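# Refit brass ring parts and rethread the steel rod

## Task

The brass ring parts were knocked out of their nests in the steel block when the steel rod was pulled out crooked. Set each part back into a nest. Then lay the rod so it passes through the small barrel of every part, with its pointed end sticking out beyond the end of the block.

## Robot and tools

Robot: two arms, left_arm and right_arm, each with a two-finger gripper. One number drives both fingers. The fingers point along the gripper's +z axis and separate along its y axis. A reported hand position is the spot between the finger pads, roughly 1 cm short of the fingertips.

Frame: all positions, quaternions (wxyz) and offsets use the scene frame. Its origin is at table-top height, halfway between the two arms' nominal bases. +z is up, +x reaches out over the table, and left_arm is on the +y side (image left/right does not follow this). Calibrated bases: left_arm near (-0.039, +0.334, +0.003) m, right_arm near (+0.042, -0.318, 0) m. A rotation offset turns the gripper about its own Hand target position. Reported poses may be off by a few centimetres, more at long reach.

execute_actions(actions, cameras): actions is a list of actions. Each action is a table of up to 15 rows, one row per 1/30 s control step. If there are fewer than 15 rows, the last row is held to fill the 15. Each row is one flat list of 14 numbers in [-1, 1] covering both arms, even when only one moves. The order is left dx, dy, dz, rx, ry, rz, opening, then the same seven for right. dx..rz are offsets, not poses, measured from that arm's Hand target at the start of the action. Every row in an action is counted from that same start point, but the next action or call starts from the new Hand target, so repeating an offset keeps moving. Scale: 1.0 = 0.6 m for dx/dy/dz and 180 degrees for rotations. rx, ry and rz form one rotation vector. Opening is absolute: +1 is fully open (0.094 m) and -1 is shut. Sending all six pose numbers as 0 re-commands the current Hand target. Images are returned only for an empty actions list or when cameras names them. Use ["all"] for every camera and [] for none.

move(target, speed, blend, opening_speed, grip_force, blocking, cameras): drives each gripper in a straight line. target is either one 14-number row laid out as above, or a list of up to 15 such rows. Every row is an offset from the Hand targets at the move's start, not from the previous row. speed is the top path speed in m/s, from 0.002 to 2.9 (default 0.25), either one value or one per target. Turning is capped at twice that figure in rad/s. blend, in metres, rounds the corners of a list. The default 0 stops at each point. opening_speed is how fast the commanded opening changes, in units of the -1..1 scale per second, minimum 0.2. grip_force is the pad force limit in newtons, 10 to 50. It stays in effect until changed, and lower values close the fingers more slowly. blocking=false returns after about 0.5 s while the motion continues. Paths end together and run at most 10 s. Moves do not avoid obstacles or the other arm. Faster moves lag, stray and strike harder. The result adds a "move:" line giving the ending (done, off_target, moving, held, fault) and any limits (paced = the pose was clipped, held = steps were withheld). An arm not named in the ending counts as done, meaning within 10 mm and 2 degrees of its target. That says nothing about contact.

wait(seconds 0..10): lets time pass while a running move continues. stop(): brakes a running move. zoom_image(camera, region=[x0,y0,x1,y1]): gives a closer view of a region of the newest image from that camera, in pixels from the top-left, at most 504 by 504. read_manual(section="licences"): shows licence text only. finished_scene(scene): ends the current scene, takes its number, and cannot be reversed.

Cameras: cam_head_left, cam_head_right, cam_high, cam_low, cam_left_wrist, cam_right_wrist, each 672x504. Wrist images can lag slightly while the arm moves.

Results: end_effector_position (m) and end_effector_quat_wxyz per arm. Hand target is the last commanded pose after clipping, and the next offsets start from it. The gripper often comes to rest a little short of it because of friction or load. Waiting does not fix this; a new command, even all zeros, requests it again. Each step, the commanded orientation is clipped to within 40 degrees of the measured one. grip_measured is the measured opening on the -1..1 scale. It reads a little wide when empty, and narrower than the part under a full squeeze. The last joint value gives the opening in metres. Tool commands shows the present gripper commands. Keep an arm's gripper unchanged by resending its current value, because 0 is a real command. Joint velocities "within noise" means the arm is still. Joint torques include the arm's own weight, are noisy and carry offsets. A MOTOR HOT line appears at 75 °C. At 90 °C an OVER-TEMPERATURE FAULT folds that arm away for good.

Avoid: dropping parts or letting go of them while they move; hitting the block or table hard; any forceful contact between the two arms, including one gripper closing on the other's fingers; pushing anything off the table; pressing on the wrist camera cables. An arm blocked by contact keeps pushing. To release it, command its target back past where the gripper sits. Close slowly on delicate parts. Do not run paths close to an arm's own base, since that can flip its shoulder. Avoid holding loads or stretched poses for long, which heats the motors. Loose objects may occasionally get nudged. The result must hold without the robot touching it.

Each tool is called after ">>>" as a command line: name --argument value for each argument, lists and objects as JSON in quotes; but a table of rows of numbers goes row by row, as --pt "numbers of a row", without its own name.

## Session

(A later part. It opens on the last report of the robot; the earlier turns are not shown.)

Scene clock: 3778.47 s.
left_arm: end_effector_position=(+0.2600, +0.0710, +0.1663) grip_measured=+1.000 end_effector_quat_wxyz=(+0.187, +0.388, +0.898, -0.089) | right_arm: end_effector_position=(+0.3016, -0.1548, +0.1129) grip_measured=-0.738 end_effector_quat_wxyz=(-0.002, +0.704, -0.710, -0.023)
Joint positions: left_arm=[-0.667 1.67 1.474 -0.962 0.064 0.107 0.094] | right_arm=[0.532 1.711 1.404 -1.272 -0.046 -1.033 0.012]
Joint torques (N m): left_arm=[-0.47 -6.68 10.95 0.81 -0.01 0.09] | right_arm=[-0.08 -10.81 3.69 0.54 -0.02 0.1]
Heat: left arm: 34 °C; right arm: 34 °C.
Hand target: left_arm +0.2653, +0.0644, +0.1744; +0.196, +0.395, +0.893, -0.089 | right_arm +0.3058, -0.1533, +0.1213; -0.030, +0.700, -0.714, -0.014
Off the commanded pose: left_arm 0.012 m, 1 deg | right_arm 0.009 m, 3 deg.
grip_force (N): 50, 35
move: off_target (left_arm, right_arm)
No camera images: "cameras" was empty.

>>> execute_actions --actions '[]' --cameras '["cam_left_wrist","cam_right_wrist"]'

>>> zoom_image --camera "cam_left_wrist" --region '[324, 166, 372, 214]'

>>> zoom_image --camera "cam_left_wrist" --region '[360, 0, 536, 176]'

Scene clock: 3783.50 s.
left_arm: end_effector_position=(+0.2600, +0.0710, +0.1663) grip_measured=+1.000 end_effector_quat_wxyz=(+0.187, +0.388, +0.898, -0.089) | right_arm: end_effector_position=(+0.3016, -0.1548, +0.1129) grip_measured=-0.738 end_effector_quat_wxyz=(-0.002, +0.704, -0.710, -0.023)
Joint positions: left_arm=[-0.667 1.67 1.474 -0.962 0.064 0.107 0.094] | right_arm=[0.532 1.711 1.404 -1.272 -0.046 -1.033 0.012]
Joint velocities: within noise
Joint torques (N m): left_arm=[-0.46 -6.71 10.99 0.81 -0.01 0.11] | right_arm=[-0.08 -10.78 3.69 0.54 -0.02 0.11]
Motor temperatures (°C): left_arm=[22 28 34 34 23 21 21] | right_arm=[25 31 34 23 24 24 22]
Heat: left arm: 34 °C; right arm: 34 °C.
Hand target: left_arm +0.2653, +0.0644, +0.1744; +0.196, +0.395, +0.893, -0.089 | right_arm +0.3058, -0.1533, +0.1213; -0.030, +0.700, -0.714, -0.014
Tool commands: left_gripper/opening=+1.0 right_gripper/opening=-0.95
Off the commanded pose: left_arm 0.012 m, 1 deg | right_arm 0.009 m, 3 deg.
grip_force (N): 50, 35
camera_calibration:
cam_left_wrist: T_world_to_cam=[[-0.729761, -0.683701, -0.00138176, 0.242299], [-0.683696, 0.729761, -0.00285527, 0.166836], [0.0029605, -0.00113896, -0.999995, 0.259876], [0, 0, 0, 1]] pos_world=[0.290116, 0.0442061, 0.260686]
cam_right_wrist: T_world_to_cam=[[0.999438, 0.0138374, -0.0305417, -0.29513], [0.0247541, -0.918894, 0.393726, -0.154608], [-0.0226165, -0.394261, -0.91872, 0.13813], [0, 0, 0, 1]] pos_world=[0.301915, -0.0835255, 0.178762]
Images, in order (width x height): cam_left_wrist 672x504, cam_right_wrist 672x504.

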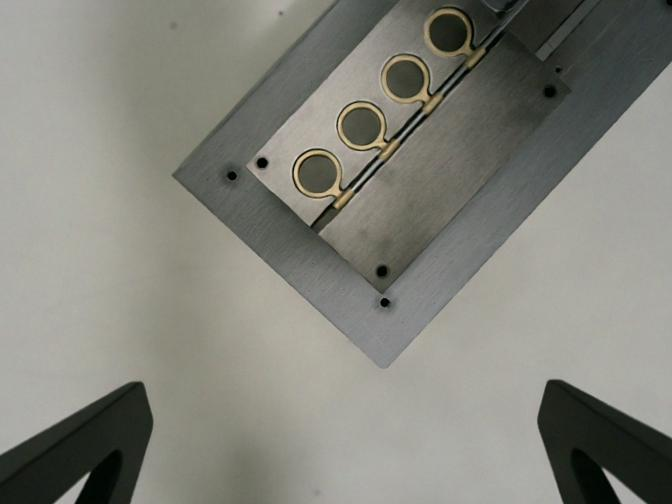

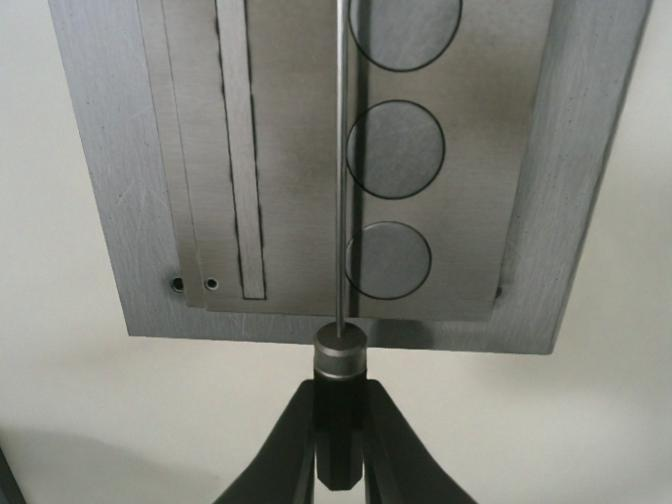

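Scaled by 10.500.

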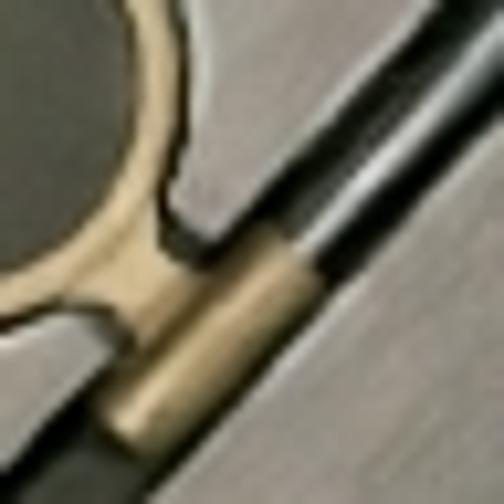

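Scaled by 2.864.

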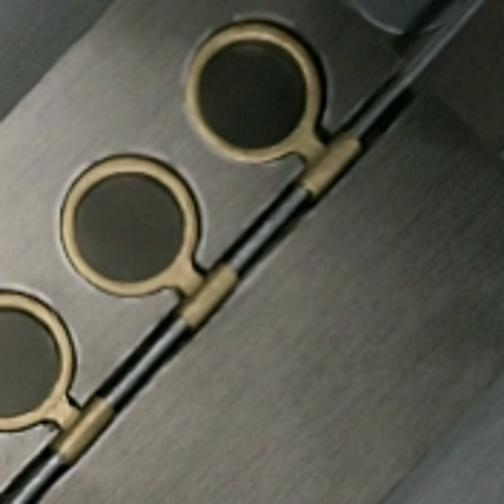

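>>> move --target '[-0.039,0.0277,-0.030,-0.164,-0.150,0,1,0,0,0,0,0,0,-0.95]' --speed 0.15 --cameras '["cam_left_wrist"]'

>>> zoom_image --camera "cam_left_wrist" --region '[265, 170, 445, 330]'

Scene clock: 3794.03 s.
left_arm: end_effector_position=(+0.2431, +0.0783, +0.1538) grip_measured=+1.000 end_effector_quat_wxyz=(+0.483, +0.347, +0.775, -0.213) | right_arm: end_effector_position=(+0.3016, -0.1548, +0.1129) grip_measured=-0.738 end_effector_quat_wxyz=(-0.002, +0.704, -0.710, -0.023)
Joint positions: left_arm=[-0.64 1.215 0.55 0.2 0.15 0.081 0.094] | right_arm=[0.532 1.711 1.404 -1.272 -0.046 -1.033 0.012]
Joint torques (N m): left_arm=[0.73 -5.45 6.13 1.77 0.11 -0.11] | right_arm=[-0.09 -10.8 3.7 0.54 -0.02 0.11]
Heat: left arm: 34 °C; right arm: 35 °C.
Hand target: left_arm +0.2420, +0.0810, +0.1565; +0.491, +0.342, +0.771, -0.218 | right_arm +0.3058, -0.1533, +0.1213; -0.030, +0.700, -0.714, -0.014
Off the commanded pose: left_arm 0.004 m, 1 deg | right_arm 0.009 m, 3 deg.
grip_force (N): 50, 35
move: off_target (right_arm)
camera_calibration:
cam_left_wrist: T_world_to_cam=[[-0.736215, -0.676533, -0.0170215, 0.238267], [-0.510382, 0.571572, -0.642508, 0.21862], [0.444407, -0.464337, -0.76609, 0.14043], [0, 0, 0, 1]] pos_world=[0.224587, 0.101445, 0.252103]
Images, in order (width x height): cam_left_wrist 672x504.

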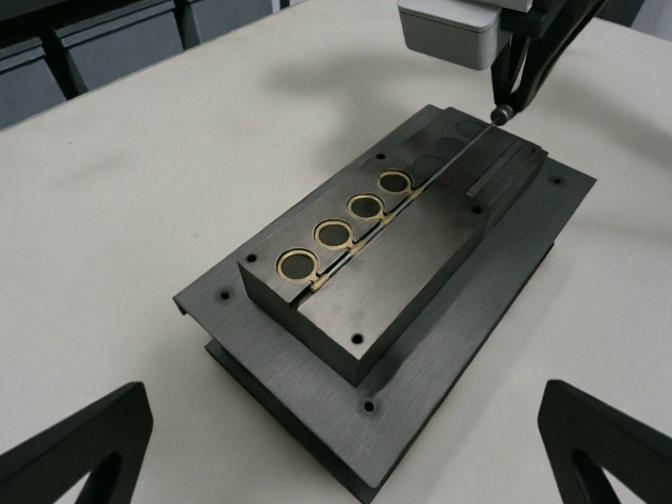

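Scaled by 2.800.

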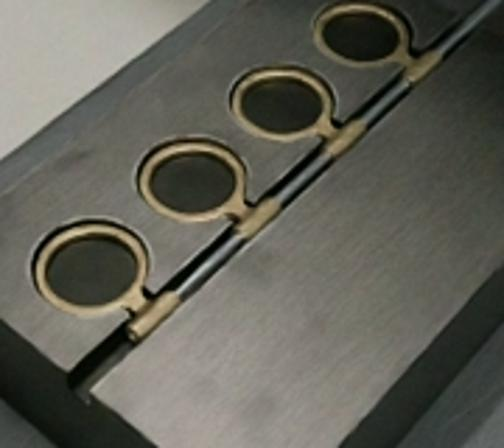

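>>> zoom_image --camera "cam_left_wrist" --region '[340, 155, 440, 235]'

>>> zoom_image --camera "cam_left_wrist" --region '[265, 210, 365, 300]'

Scaled by 5.040.

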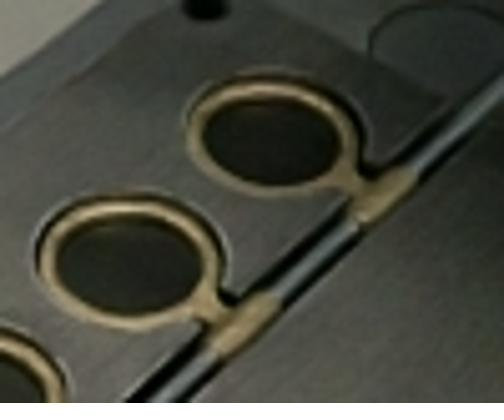

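Scaled by 5.040.

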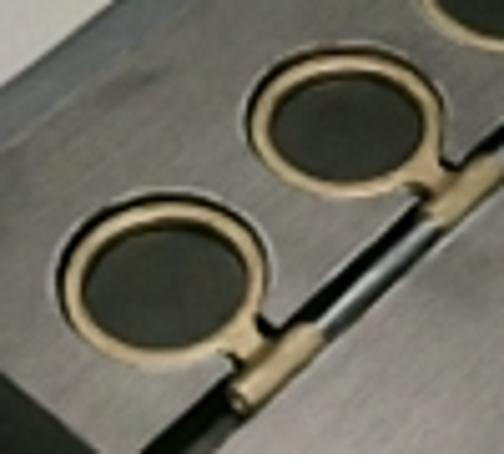

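>>> move --target '[0,0,0,0,0,0,1,0,0.0,0.0,-0.004,0,0,-0.95]' --speed 0.03 --cameras '[]'

Scene clock: 3822.90 s.
left_arm: end_effector_position=(+0.2432, +0.0782, +0.1540) grip_measured=+1.000 end_effector_quat_wxyz=(+0.483, +0.347, +0.775, -0.213) | right_arm: end_effector_position=(+0.3015, -0.1547, +0.1129) grip_measured=-0.738 end_effector_quat_wxyz=(-0.001, +0.704, -0.710, -0.020)
Joint positions: left_arm=[-0.64 1.215 0.55 0.2 0.15 0.08 0.094] | right_arm=[0.536 1.711 1.404 -1.272 -0.04 -1.029 0.012]
Joint torques (N m): left_arm=[0.69 -5.44 6.05 1.79 0.11 -0.09] | right_arm=[0.17 -10.33 4.15 0.48 0.03 0.11]
Heat: left arm: 38 °C; right arm: 35 °C.
Hand target: left_arm +0.2420, +0.0810, +0.1565; +0.491, +0.342, +0.771, -0.218 | right_arm +0.3058, -0.1533, +0.1213; -0.026, +0.700, -0.713, -0.010
Off the commanded pose: left_arm 0.004 m, 1 deg | right_arm 0.009 m, 3 deg.
grip_force (N): 50, 35
move: off_target (right_arm)
No camera images: "cameras" was empty.

>>> move --target '[0,0,0,0,0,0,1,0,0.0,0.0,-0.0008,0,0,-0.95]' --speed 0.03 --cameras '["cam_left_wrist"]'

>>> zoom_image --camera "cam_left_wrist" --region '[265, 170, 445, 330]'

>>> zoom_image --camera "cam_left_wrist" --region '[340, 155, 440, 235]'

Scene clock: 3828.10 s.
left_arm: end_effector_position=(+0.2432, +0.0782, +0.1540) grip_measured=+1.000 end_effector_quat_wxyz=(+0.483, +0.347, +0.775, -0.213) | right_arm: end_effector_position=(+0.3017, -0.1550, +0.1129) grip_measured=-0.738 end_effector_quat_wxyz=(-0.001, +0.704, -0.710, -0.020)
Joint positions: left_arm=[-0.64 1.215 0.55 0.2 0.15 0.08 0.094] | right_arm=[0.536 1.711 1.404 -1.272 -0.039 -1.028 0.012]
Joint torques (N m): left_arm=[0.72 -5.41 6.11 1.78 0.12 -0.08] | right_arm=[0.29 -10.22 4.23 0.47 0.04 0.12]
Heat: left arm: 38 °C; right arm: 35 °C.
Hand target: left_arm +0.2420, +0.0810, +0.1565; +0.491, +0.342, +0.771, -0.218 | right_arm +0.3058, -0.1533, +0.1213; -0.025, +0.700, -0.713, -0.009
Off the commanded pose: left_arm 0.004 m, 1 deg | right_arm 0.009 m, 3 deg.
grip_force (N): 50, 35
move: off_target (right_arm)
camera_calibration:
cam_left_wrist: T_world_to_cam=[[-0.736088, -0.676677, -0.0168211, 0.238205], [-0.510253, 0.571038, -0.643084, 0.218915], [0.444766, -0.464784, -0.765611, 0.140426], [0, 0, 0, 1]] pos_world=[0.224585, 0.101447, 0.2523]
Images, in order (width x height): cam_left_wrist 672x504.

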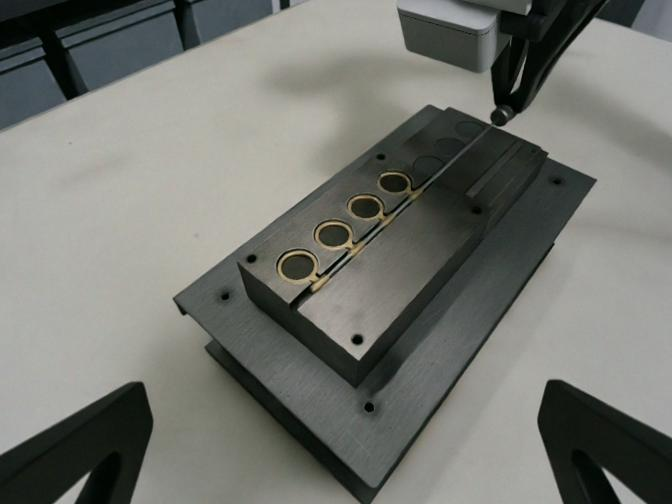

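Scaled by 2.800.

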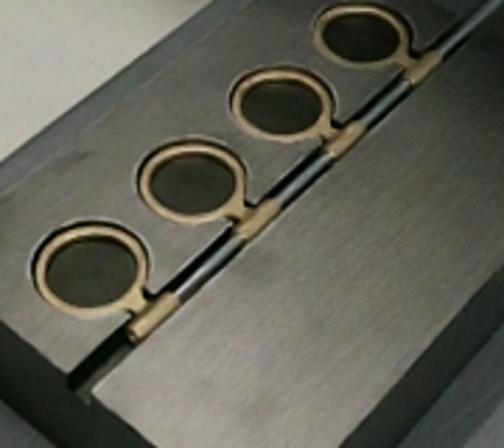

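Scaled by 5.040.

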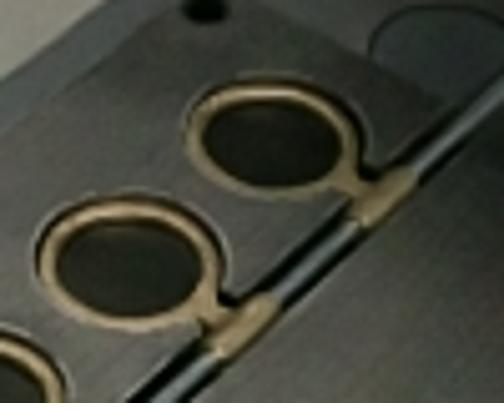

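>>> move --target '[0,0,0,0,0,0,1,0.0060,0.012,-0.0122,0.0007,0.0073,-0.0030,-0.95]' --speed 0.015 --cameras '["cam_left_wrist","cam_right_wrist"]'

>>> zoom_image --camera "cam_left_wrist" --region '[265, 210, 365, 300]'

Scene clock: 3864.20 s.
left_arm: end_effector_position=(+0.2432, +0.0782, +0.1540) grip_measured=+1.000 end_effector_quat_wxyz=(+0.483, +0.347, +0.775, -0.213) | right_arm: end_effector_position=(+0.3008, -0.1536, +0.1129) grip_measured=-0.738 end_effector_quat_wxyz=(-0.001, +0.701, -0.713, -0.019)
Joint positions: left_arm=[-0.64 1.215 0.55 0.2 0.15 0.08 0.094] | right_arm=[0.542 1.711 1.404 -1.272 -0.037 -1.013 0.012]
Joint torques (N m): left_arm=[0.69 -5.44 6.09 1.78 0.11 -0.09] | right_arm=[0.28 -6.78 5.75 0.51 -0.09 0.12]
Motor temperatures (°C): left_arm=[22 28 33 39 23 21 21] | right_arm=[25 32 35 23 24 24 22]
Heat: left arm: 39 °C; right arm: 35 °C.
Hand target: left_arm +0.2420, +0.0810, +0.1565; +0.491, +0.342, +0.771, -0.218 | right_arm +0.3094, -0.1461, +0.1139; -0.017, +0.697, -0.717, -0.018
Off the commanded pose: left_arm 0.004 m, 1 deg | right_arm 0.011 m, 2 deg.
grip_force (N): 50, 35
move: off_target (right_arm)
camera_calibration:
cam_left_wrist: T_world_to_cam=[[-0.736088, -0.676677, -0.0168211, 0.238205], [-0.510253, 0.571038, -0.643084, 0.218915], [0.444766, -0.464784, -0.765611, 0.140426], [0, 0, 0, 1]] pos_world=[0.224585, 0.101447, 0.2523]
cam_right_wrist: T_world_to_cam=[[0.999634, 0.00382529, -0.0267798, -0.296331], [0.0142536, -0.915866, 0.401232, -0.150684], [-0.0229919, -0.401466, -0.915585, 0.137107], [0, 0, 0, 1]] pos_world=[0.301523, -0.0818289, 0.178057]
Images, in order (width x height): cam_left_wrist 672x504, cam_right_wrist 672x504.

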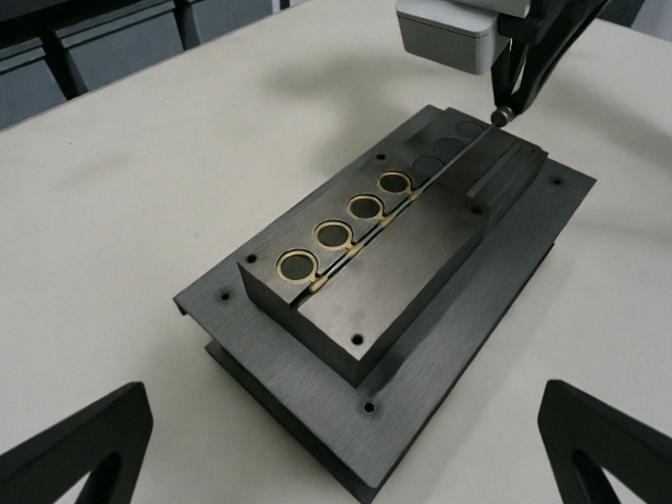

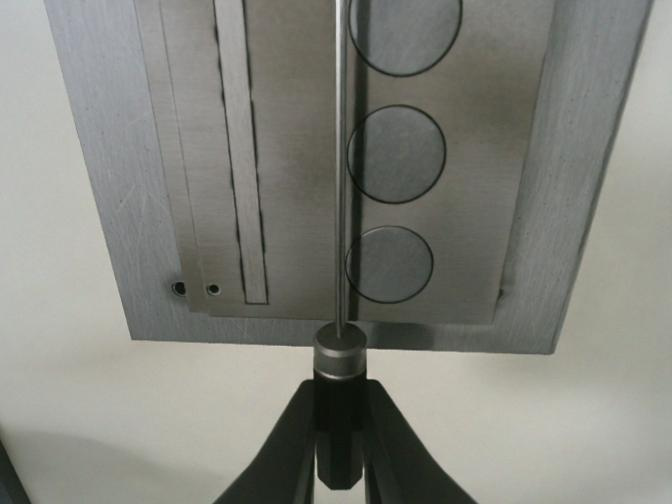

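Scaled by 5.040.

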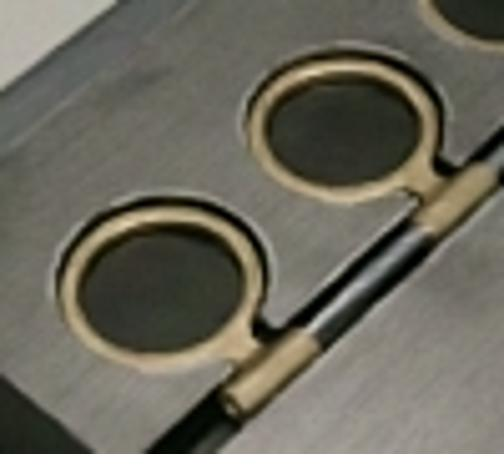

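>>> zoom_image --camera "cam_right_wrist" --region '[0, 0, 400, 350]'

>>> zoom_image --camera "cam_right_wrist" --region '[300, 0, 672, 360]'

Scaled by 1.260.

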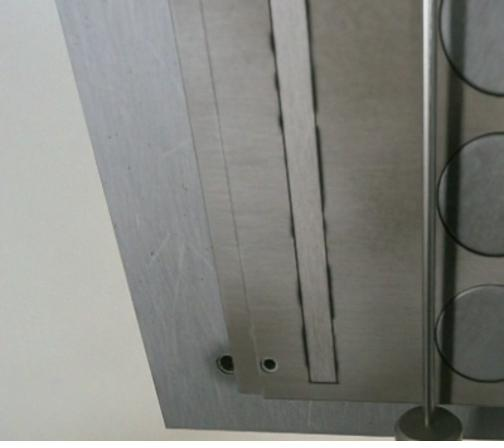

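Scaled by 1.355.

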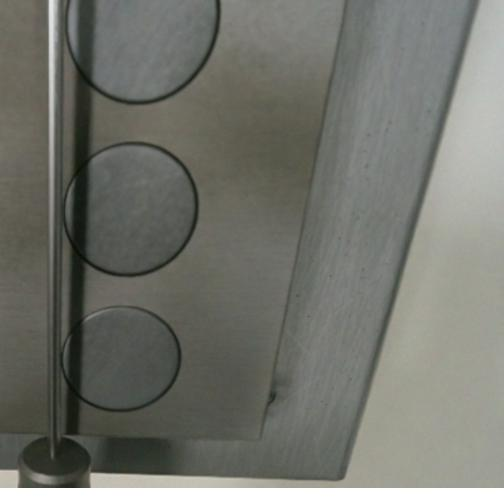

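>>> move --target '[0.039,-0.0277,0.030,0.164,0.150,0,1,0,0,0,0,0,0,-0.95]' --speed 0.15 --cameras '["cam_left_wrist"]'

>>> zoom_image --camera "cam_left_wrist" --region '[320, 150, 380, 210]'

>>> zoom_image --camera "cam_left_wrist" --region '[480, 0, 536, 50]'

Scene clock: 3888.03 s.
left_arm: end_effector_position=(+0.2601, +0.0710, +0.1662) grip_measured=+1.000 end_effector_quat_wxyz=(+0.187, +0.388, +0.898, -0.089) | right_arm: end_effector_position=(+0.3008, -0.1536, +0.1129) grip_measured=-0.738 end_effector_quat_wxyz=(-0.001, +0.701, -0.713, -0.019)
Joint positions: left_arm=[-0.667 1.67 1.473 -0.962 0.064 0.107 0.094] | right_arm=[0.542 1.711 1.404 -1.272 -0.037 -1.013 0.012]
Joint torques (N m): left_arm=[-0.49 -6.71 10.99 0.81 -0.02 0.09] | right_arm=[0.29 -6.79 5.75 0.51 -0.09 0.13]
Heat: left arm: 39 °C; right arm: 36 °C.
Hand target: left_arm +0.2653, +0.0643, +0.1745; +0.197, +0.395, +0.893, -0.089 | right_arm +0.3094, -0.1461, +0.1139; -0.017, +0.697, -0.717, -0.018
Off the commanded pose: left_arm 0.012 m, 1 deg | right_arm 0.011 m, 2 deg.
grip_force (N): 50, 35
move: off_target (left_arm, right_arm)
camera_calibration:
cam_left_wrist: T_world_to_cam=[[-0.730002, -0.683444, -0.00153017, 0.242327], [-0.683437, 0.730002, -0.00327737, 0.166931], [0.00335693, -0.00134671, -0.999993, 0.25967], [0, 0, 0, 1]] pos_world=[0.290115, 0.0441069, 0.260586]
Images, in order (width x height): cam_left_wrist 672x504.

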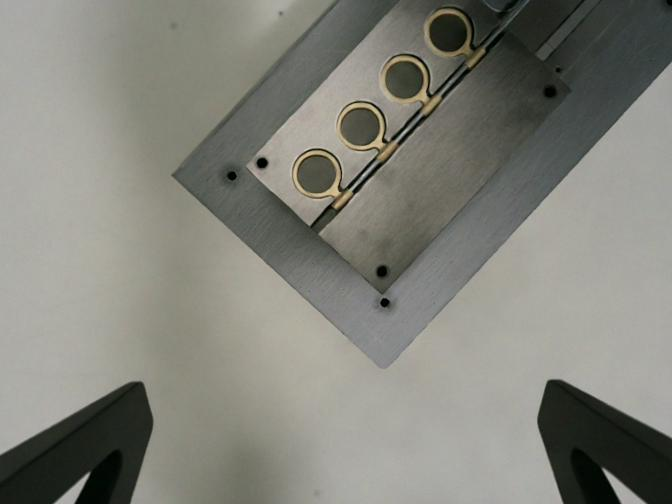

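Scaled by 8.400.

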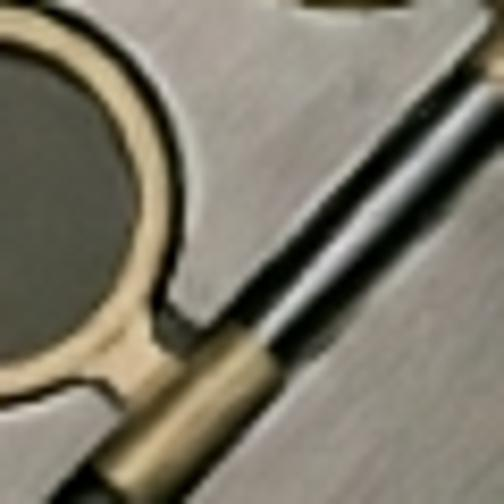

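Scaled by 9.000.

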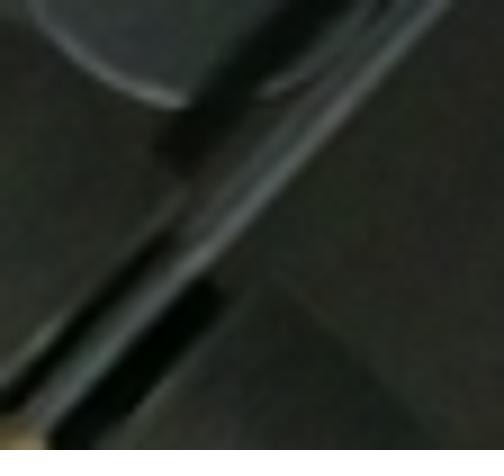

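>>> move --target '[0,0,0,0,0,0,1,0.0042,0.016,0.0,0.0,0,0,-0.95]' --speed 0.015 --cameras '["cam_left_wrist"]'

>>> zoom_image --camera "cam_left_wrist" --region '[300, 150, 380, 230]'

Scene clock: 3900.67 s.
left_arm: end_effector_position=(+0.2600, +0.0711, +0.1661) grip_measured=+1.000 end_effector_quat_wxyz=(+0.186, +0.388, +0.898, -0.089) | right_arm: end_effector_position=(+0.3001, -0.1518, +0.1130) grip_measured=-0.738 end_effector_quat_wxyz=(+0.007, +0.700, -0.714, -0.011)
Joint positions: left_arm=[-0.667 1.67 1.473 -0.962 0.063 0.107 0.094] | right_arm=[0.559 1.722 1.418 -1.285 -0.019 -0.995 0.012]
Joint torques (N m): left_arm=[-0.51 -6.69 10.96 0.82 0.01 0.09] | right_arm=[0.77 -5.85 7.01 0.56 -0.25 0.11]
Heat: left arm: 37 °C; right arm: 36 °C.
Hand target: left_arm +0.2653, +0.0644, +0.1744; +0.197, +0.395, +0.893, -0.089 | right_arm +0.3119, -0.1365, +0.1141; -0.018, +0.697, -0.717, -0.018
Off the commanded pose: left_arm 0.012 m, 2 deg | right_arm 0.019 m, 3 deg.
grip_force (N): 50, 35
move: off_target (left_arm, right_arm)
camera_calibration:
cam_left_wrist: T_world_to_cam=[[-0.729863, -0.68359, -0.0018621, 0.242447], [-0.683586, 0.729866, -0.00248691, 0.166705], [0.00305911, -0.000542195, -0.999995, 0.259622], [0, 0, 0, 1]] pos_world=[0.290116, 0.0442032, 0.260487]
Images, in order (width x height): cam_left_wrist 672x504.

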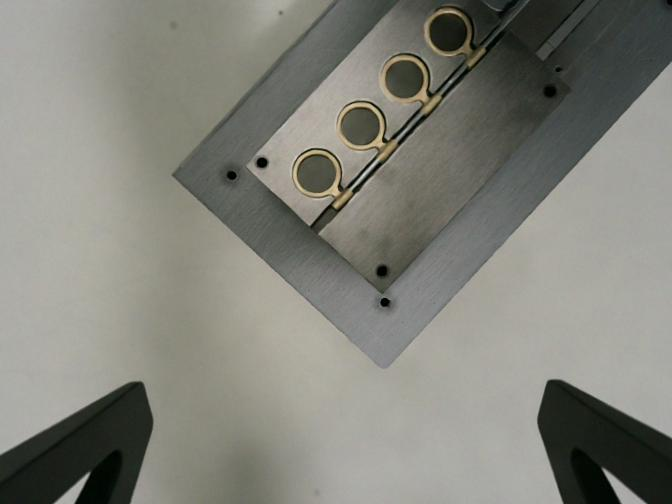

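Scaled by 6.300.

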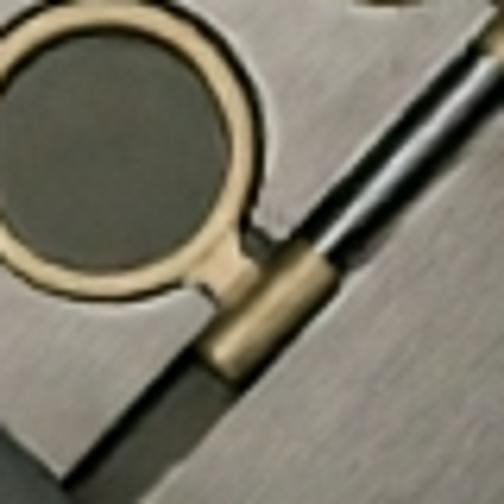

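>>> move --target '[-0.039,0.0277,-0.030,-0.164,-0.150,0,1,0,0,0,0,0,0,-0.95]' --speed 0.15 --cameras '["cam_left_wrist","cam_right_wrist"]'

>>> zoom_image --camera "cam_left_wrist" --region '[420, 60, 570, 180]'

>>> zoom_image --camera "cam_left_wrist" --region '[265, 210, 345, 300]'

Scene clock: 3922.73 s.
left_arm: end_effector_position=(+0.2431, +0.0782, +0.1539) grip_measured=+1.000 end_effector_quat_wxyz=(+0.483, +0.347, +0.775, -0.213) | right_arm: end_effector_position=(+0.3001, -0.1518, +0.1130) grip_measured=-0.738 end_effector_quat_wxyz=(+0.007, +0.700, -0.714, -0.011)
Joint positions: left_arm=[-0.64 1.215 0.55 0.2 0.15 0.08 0.094] | right_arm=[0.559 1.722 1.418 -1.285 -0.019 -0.995 0.012]
Joint torques (N m): left_arm=[0.66 -5.38 6.09 1.79 0.11 -0.1] | right_arm=[0.76 -5.85 7.01 0.56 -0.25 0.16]
Heat: left arm: 36 °C; right arm: 36 °C.
Hand target: left_arm +0.2419, +0.0809, +0.1565; +0.491, +0.342, +0.771, -0.218 | right_arm +0.3119, -0.1365, +0.1141; -0.018, +0.697, -0.717, -0.018
Off the commanded pose: left_arm 0.004 m, 1 deg | right_arm 0.019 m, 3 deg.
grip_force (N): 50, 35
move: off_target (right_arm)
camera_calibration:
cam_left_wrist: T_world_to_cam=[[-0.736135, -0.676622, -0.0169454, 0.238172], [-0.510332, 0.571317, -0.642774, 0.218821], [0.444596, -0.464521, -0.765868, 0.14038], [0, 0, 0, 1]] pos_world=[0.224586, 0.101346, 0.252201]
cam_right_wrist: T_world_to_cam=[[0.999644, 0.00114893, -0.026645, -0.296117], [0.0122519, -0.907192, 0.420539, -0.14945], [-0.023689, -0.420715, -0.906883, 0.13429], [0, 0, 0, 1]] pos_world=[0.301024, -0.0787423, 0.176745]
Images, in order (width x height): cam_left_wrist 672x504, cam_right_wrist 672x504.

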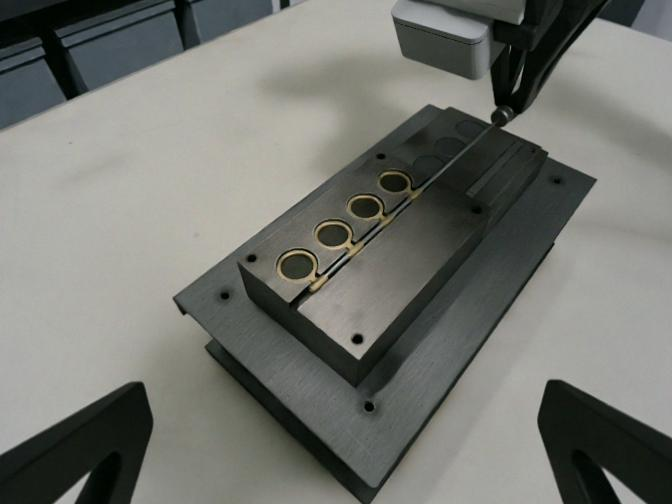

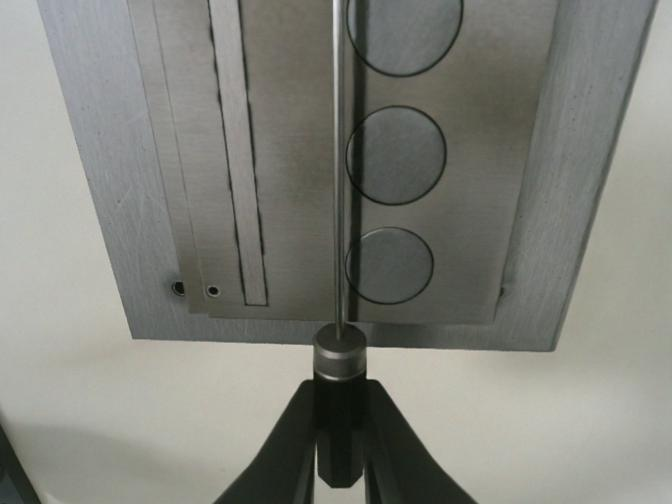

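Scaled by 3.360.

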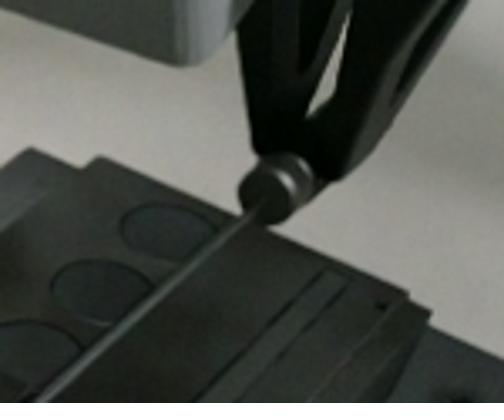

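Scaled by 5.600.

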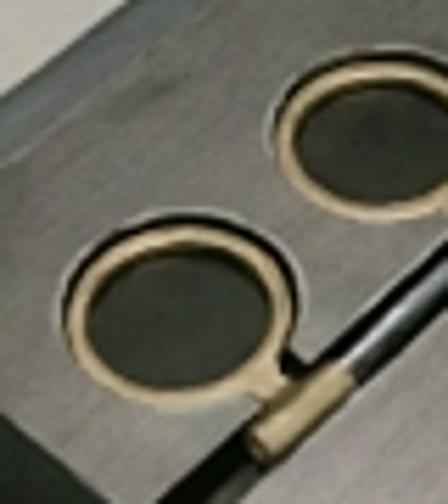

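>>> zoom_image --camera "cam_left_wrist" --region '[300, 272, 332, 300]'

>>> zoom_image --camera "cam_right_wrist" --region '[280, 270, 400, 400]'

Scaled by 15.750.

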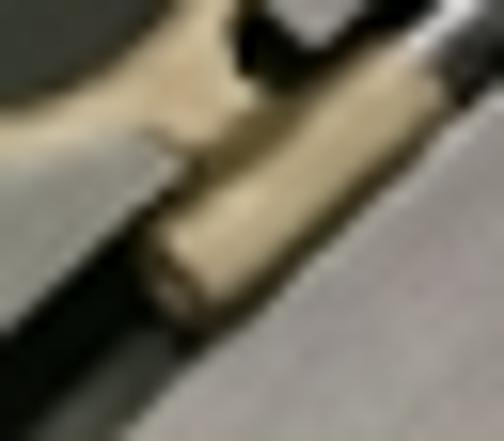

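Scaled by 3.877.

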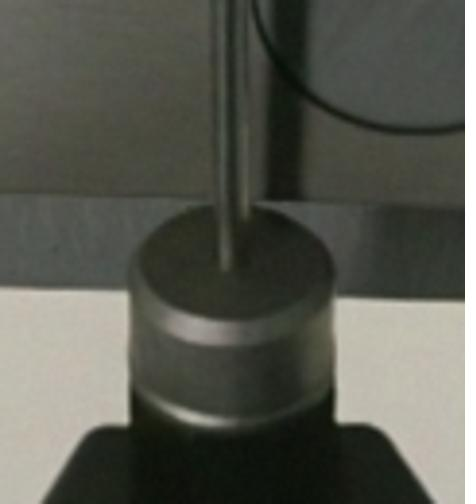

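>>> move --pt "0 0 0 0 0 0 1 0 -0.024 0.0 0.0045 0 0 -0.95" --pt "0 0 0 0 0 0 1 0 0.0 0.0 0.0045 0 0 -0.95" --speed '[0.04,0.015]' --cameras '["cam_left_wrist"]'

>>> zoom_image --camera "cam_left_wrist" --region '[265, 210, 345, 300]'

Scene clock: 4000.00 s.
left_arm: end_effector_position=(+0.2431, +0.0781, +0.1541) grip_measured=+1.000 end_effector_quat_wxyz=(+0.483, +0.347, +0.775, -0.213) | right_arm: end_effector_position=(+0.3007, -0.1520, +0.1131) grip_measured=-0.738 end_effector_quat_wxyz=(+0.005, +0.701, -0.713, -0.016)
Joint positions: left_arm=[-0.64 1.215 0.55 0.201 0.15 0.08 0.094] | right_arm=[0.552 1.722 1.418 -1.283 -0.029 -1.003 0.012]
Joint torques (N m): left_arm=[0.7 -5.49 6.09 1.77 0.09 -0.1] | right_arm=[0.76 -6.37 6.41 0.62 -0.28 0.14]
Heat: left arm: 40 °C; right arm: 36 °C.
Hand target: left_arm +0.2419, +0.0809, +0.1565; +0.491, +0.342, +0.771, -0.218 | right_arm +0.3119, -0.1365, +0.1141; -0.022, +0.696, -0.717, -0.023
Off the commanded pose: left_arm 0.004 m, 1 deg | right_arm 0.019 m, 3 deg.
grip_force (N): 50, 35
move: off_target (right_arm)
camera_calibration:
cam_left_wrist: T_world_to_cam=[[-0.736132, -0.676622, -0.0170784, 0.238206], [-0.50994, 0.571028, -0.643342, 0.218967], [0.445052, -0.464876, -0.765388, 0.140269], [0, 0, 0, 1]] pos_world=[0.224584, 0.101347, 0.252299]
Images, in order (width x height): cam_left_wrist 672x504.

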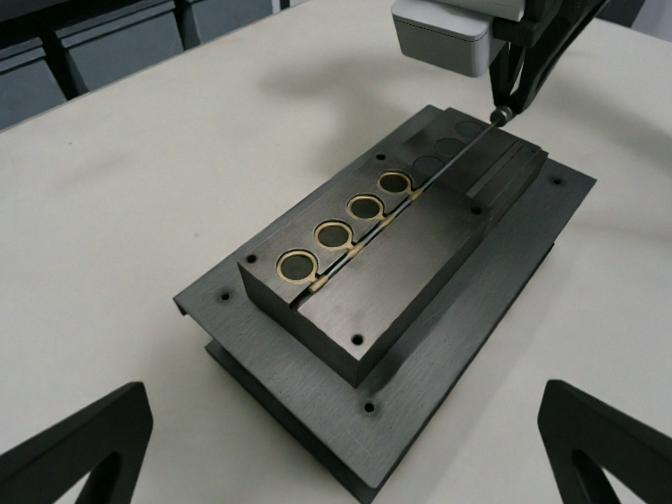

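Scaled by 5.600.

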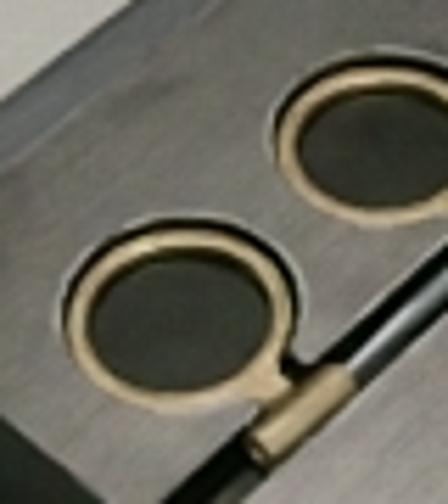

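>>> execute_actions --actions '[]' --cameras '["cam_head_left","cam_head_right","cam_high","cam_right_wrist"]'

Scene clock: 4012.07 s.
left_arm: end_effector_position=(+0.2431, +0.0781, +0.1541) grip_measured=+1.000 end_effector_quat_wxyz=(+0.483, +0.347, +0.775, -0.213) | right_arm: end_effector_position=(+0.3007, -0.1520, +0.1131) grip_measured=-0.738 end_effector_quat_wxyz=(+0.005, +0.700, -0.713, -0.016)
Joint positions: left_arm=[-0.64 1.215 0.55 0.201 0.15 0.08 0.094] | right_arm=[0.552 1.722 1.418 -1.283 -0.029 -1.003 0.012]
Joint velocities: within noise
Joint torques (N m): left_arm=[0.7 -5.44 6.13 1.79 0.11 -0.1] | right_arm=[0.76 -6.35 6.39 0.63 -0.28 0.18]
Motor temperatures (°C): left_arm=[22 28 32 40 23 21 21] | right_arm=[25 29 36 23 24 24 22]
Heat: left arm: 40 °C; right arm: 36 °C.
Hand target: left_arm +0.2419, +0.0809, +0.1565; +0.491, +0.342, +0.771, -0.218 | right_arm +0.3119, -0.1365, +0.1141; -0.022, +0.696, -0.717, -0.023
Tool commands: left_gripper/opening=+1.0 right_gripper/opening=-0.95
Off the commanded pose: left_arm 0.004 m, 1 deg | right_arm 0.019 m, 3 deg.
grip_force (N): 50, 35
camera_calibration:
cam_right_wrist: T_world_to_cam=[[0.999545, 0.00280465, -0.0300292, -0.296032], [0.0149469, -0.910858, 0.412449, -0.150146], [-0.0261955, -0.41271, -0.910486, 0.136644], [0, 0, 0, 1]] pos_world=[0.301721, -0.0795367, 0.17745]
Images, in order (width x height): cam_head_left 672x504, cam_head_right 672x504, cam_high 672x504, cam_right_wrist 672x504.

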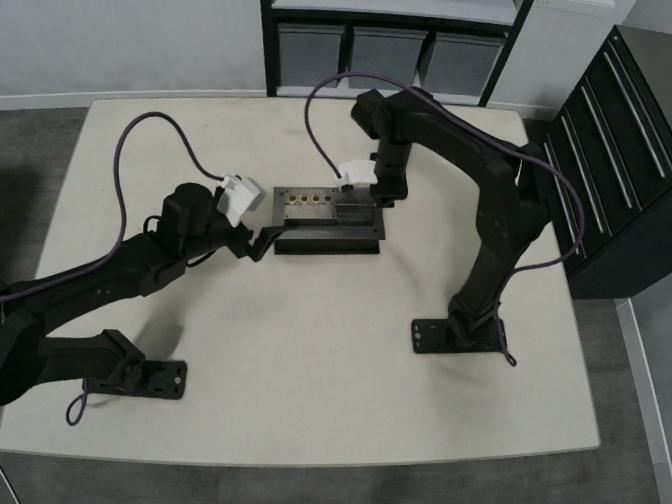

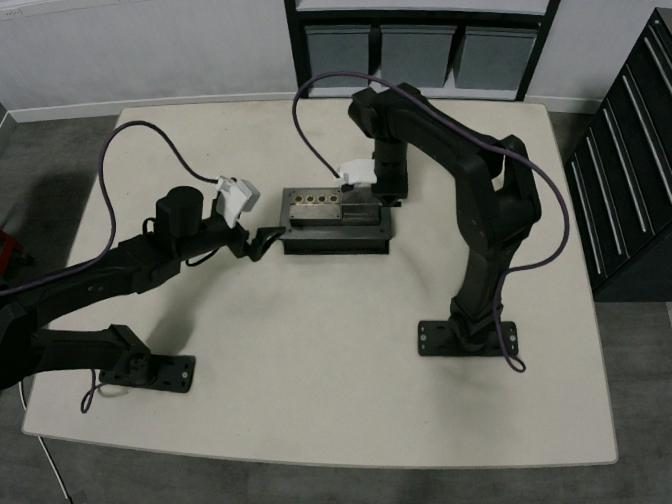

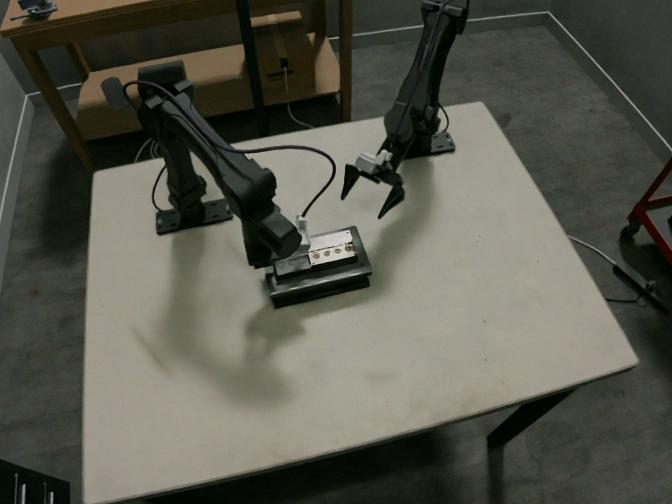

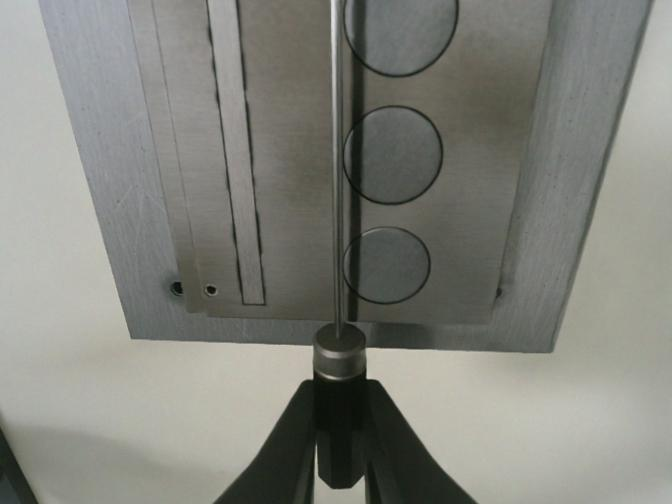

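>>> move --target '[0.039,-0.0277,0.030,0.164,0.150,0,1,0,-0.013,0,0,0,0,-0.95]' --speed 0.15 --cameras '["cam_left_wrist"]'

>>> zoom_image --camera "cam_left_wrist" --region '[340, 130, 390, 180]'

>>> zoom_image --camera "cam_left_wrist" --region '[380, 85, 430, 135]'

>>> zoom_image --camera "cam_left_wrist" --region '[425, 40, 475, 90]'

>>> zoom_image --camera "cam_left_wrist" --region '[470, 0, 520, 50]'

Scene clock: 4057.63 s.
left_arm: end_effector_position=(+0.2601, +0.0711, +0.1662) grip_measured=+1.000 end_effector_quat_wxyz=(+0.187, +0.388, +0.898, -0.089) | right_arm: end_effector_position=(+0.3015, -0.1532, +0.1131) grip_measured=-0.738 end_effector_quat_wxyz=(+0.004, +0.700, -0.714, -0.018)
Joint positions: left_arm=[-0.667 1.67 1.473 -0.962 0.063 0.107 0.094] | right_arm=[0.544 1.722 1.418 -1.283 -0.034 -1.008 0.012]
Joint torques (N m): left_arm=[-0.5 -6.71 10.92 0.81 -0.01 0.1] | right_arm=[-0.46 -7.39 5.14 0.64 -0.23 0.01]
Heat: left arm: 41 °C; right arm: 36 °C.
Hand target: left_arm +0.2653, +0.0644, +0.1745; +0.197, +0.395, +0.893, -0.089 | right_arm +0.3119, -0.1443, +0.1141; -0.022, +0.696, -0.717, -0.023
Off the commanded pose: left_arm 0.012 m, 2 deg | right_arm 0.014 m, 3 deg.
grip_force (N): 50, 35
move: off_target (left_arm, right_arm)
camera_calibration:
cam_left_wrist: T_world_to_cam=[[-0.729667, -0.683801, -0.00166714, 0.242349], [-0.683795, 0.729668, -0.00284496, 0.166865], [0.00316185, -0.000935892, -0.999995, 0.259709], [0, 0, 0, 1]] pos_world=[0.290115, 0.0442052, 0.260586]
Images, in order (width x height): cam_left_wrist 672x504.

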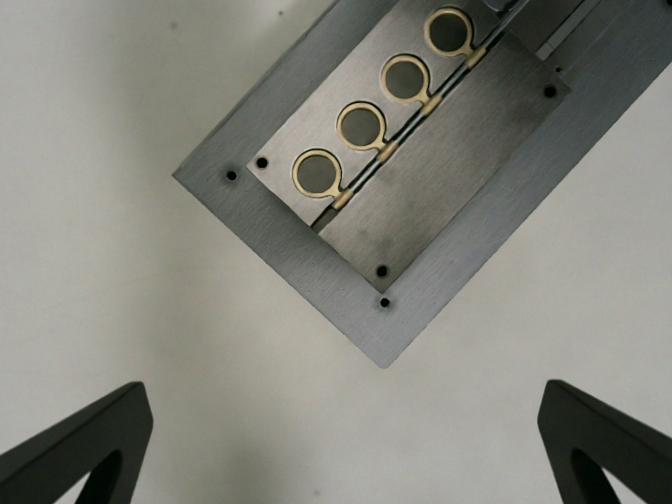

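Scaled by 10.080.

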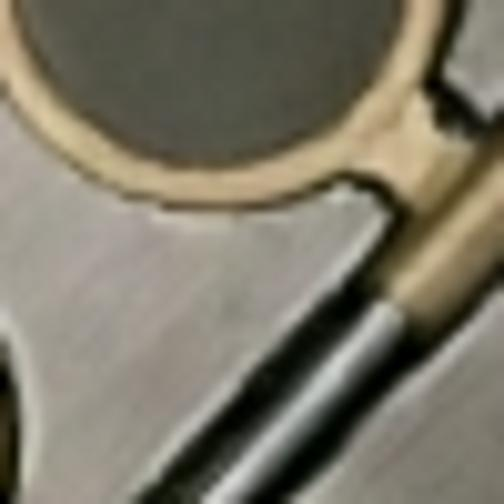

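Scaled by 10.080.

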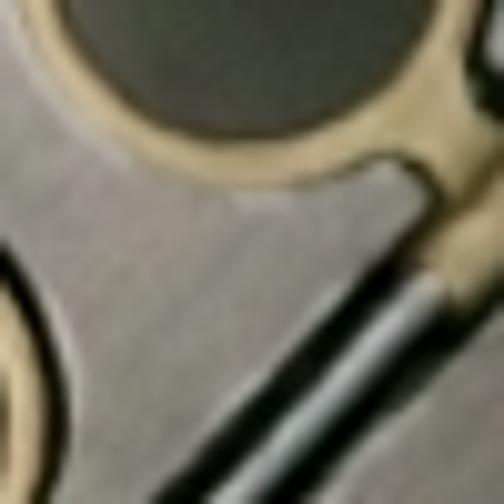

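Scaled by 10.080.

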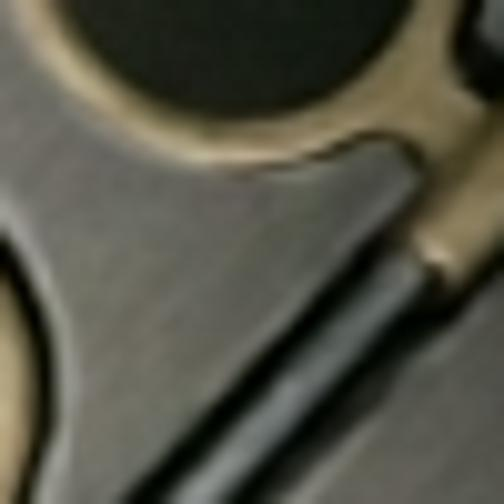

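Scaled by 10.080.

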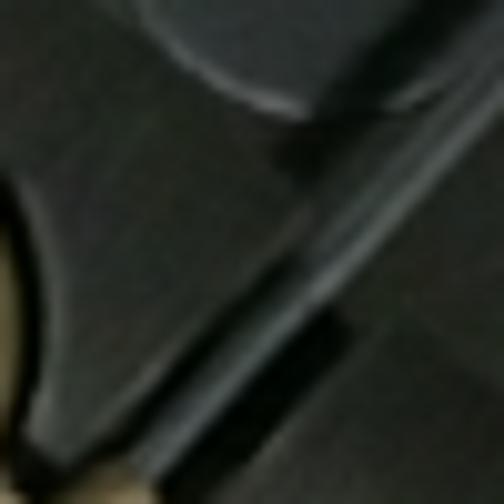

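>>> move --target '[0,0,0,0,0,0,1,-0.0106,-0.0066,0.0,-0.0051,0.0081,-0.0028,-0.95]' --speed 0.04 --cameras '[]'

Scene clock: 4119.50 s.
left_arm: end_effector_position=(+0.2600, +0.0711, +0.1661) grip_measured=+1.000 end_effector_quat_wxyz=(+0.186, +0.388, +0.898, -0.089) | right_arm: end_effector_position=(+0.3014, -0.1532, +0.1131) grip_measured=-0.738 end_effector_quat_wxyz=(+0.004, +0.700, -0.714, -0.018)
Joint positions: left_arm=[-0.667 1.67 1.473 -0.962 0.063 0.107 0.094] | right_arm=[0.544 1.722 1.418 -1.284 -0.034 -1.008 0.012]
Joint torques (N m): left_arm=[-0.5 -6.71 10.93 0.83 0 0.1] | right_arm=[-0.46 -7.36 5.12 0.39 -0.23 0.11]
Heat: left arm: 36 °C; right arm: 35 °C.
Hand target: left_arm +0.2653, +0.0644, +0.1745; +0.197, +0.395, +0.893, -0.089 | right_arm +0.3056, -0.1483, +0.1141; -0.008, +0.693, -0.720, -0.026
Off the commanded pose: left_arm 0.012 m, 2 deg | right_arm 0.007 m, 2 deg.
grip_force (N): 50, 35
move: off_target (left_arm)
No camera images: "cameras" was empty.

>>> move --target '[0,0,0,0,0,0,1,-0.0106,-0.0066,0.0,-0.0051,0.0081,-0.001,-0.95]' --speed 0.04 --cameras '[]'

Scene clock: 4123.10 s.
left_arm: end_effector_position=(+0.2600, +0.0711, +0.1661) grip_measured=+1.000 end_effector_quat_wxyz=(+0.186, +0.388, +0.898, -0.089) | right_arm: end_effector_position=(+0.3000, -0.1534, +0.1132) grip_measured=-0.738 end_effector_quat_wxyz=(+0.007, +0.698, -0.716, -0.021)
Joint positions: left_arm=[-0.667 1.67 1.473 -0.962 0.063 0.107 0.094] | right_arm=[0.544 1.722 1.418 -1.289 -0.037 -1.004 0.012]
Joint torques (N m): left_arm=[-0.53 -6.68 10.96 0.82 0 0.1] | right_arm=[-0.44 -7.35 5.05 0.16 -0.2 0.1]
Heat: left arm: 36 °C; right arm: 35 °C.
Hand target: left_arm +0.2653, +0.0644, +0.1745; +0.197, +0.395, +0.893, -0.089 | right_arm +0.2992, -0.1523, +0.1141; +0.007, +0.692, -0.722, -0.029
Off the commanded pose: left_arm 0.012 m, 2 deg | right_arm 0.002 m, 1 deg.
grip_force (N): 50, 35
move: off_target (left_arm)
No camera images: "cameras" was empty.

>>> move --pt "0 0 0 0 0 0 1 0.0098 0.0061 0.0 0 0 0 -0.95" --pt "0 0 0 0 0 0 1 0.0098 0.0193 0.0 0 0 0 -0.95" --speed '[0.03,0.015]' --cameras '["cam_left_wrist"]'

>>> zoom_image --camera "cam_left_wrist" --region '[300, 150, 380, 230]'

Scene clock: 4133.67 s.
left_arm: end_effector_position=(+0.2600, +0.0711, +0.1661) grip_measured=+1.000 end_effector_quat_wxyz=(+0.186, +0.388, +0.898, -0.089) | right_arm: end_effector_position=(+0.2993, -0.1521, +0.1138) grip_measured=-0.738 end_effector_quat_wxyz=(+0.017, +0.696, -0.717, -0.020)
Joint positions: left_arm=[-0.667 1.67 1.473 -0.962 0.063 0.107 0.094] | right_arm=[0.553 1.743 1.444 -1.315 -0.03 -0.99 0.012]
Joint torques (N m): left_arm=[-0.5 -6.71 10.99 0.81 0.01 0.09] | right_arm=[0.72 -5.98 6.74 0.31 -0.26 0.16]
Motor temperatures (°C): left_arm=[22 28 34 35 23 21 21] | right_arm=[25 30 35 23 24 24 22]
Heat: left arm: 35 °C; right arm: 35 °C.
Hand target: left_arm +0.2653, +0.0644, +0.1745; +0.197, +0.395, +0.893, -0.089 | right_arm +0.3050, -0.1407, +0.1140; +0.007, +0.692, -0.722, -0.029
Off the commanded pose: left_arm 0.012 m, 2 deg | right_arm 0.013 m, 2 deg.
grip_force (N): 50, 35
move: off_target (left_arm, right_arm)
camera_calibration:
cam_left_wrist: T_world_to_cam=[[-0.729668, -0.6838, -0.00165343, 0.242346], [-0.683796, 0.72967, -0.00242101, 0.166757], [0.00286194, -0.000635924, -0.999996, 0.259683], [0, 0, 0, 1]] pos_world=[0.290116, 0.0442038, 0.260487]
Images, in order (width x height): cam_left_wrist 672x504.

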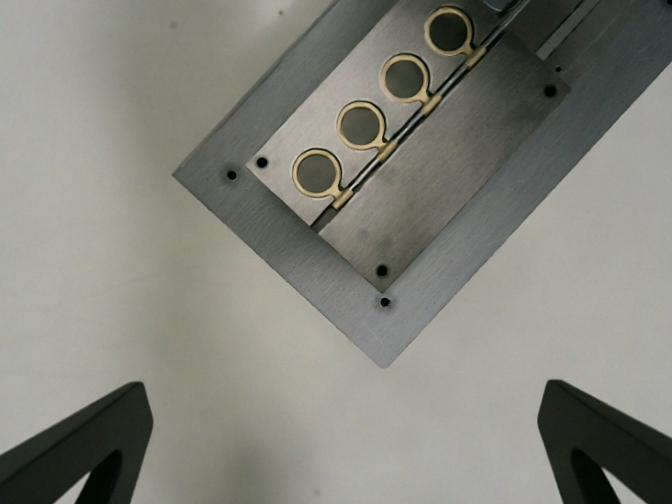

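Scaled by 6.300.

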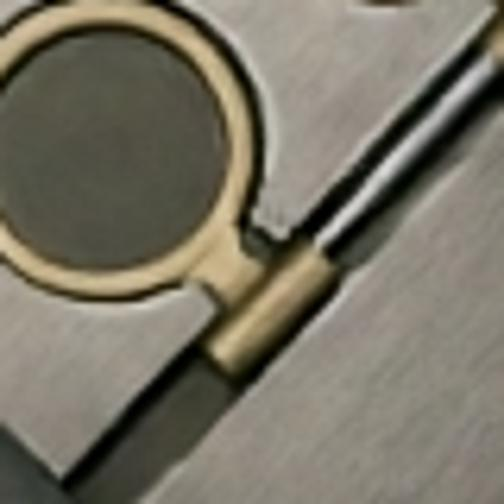

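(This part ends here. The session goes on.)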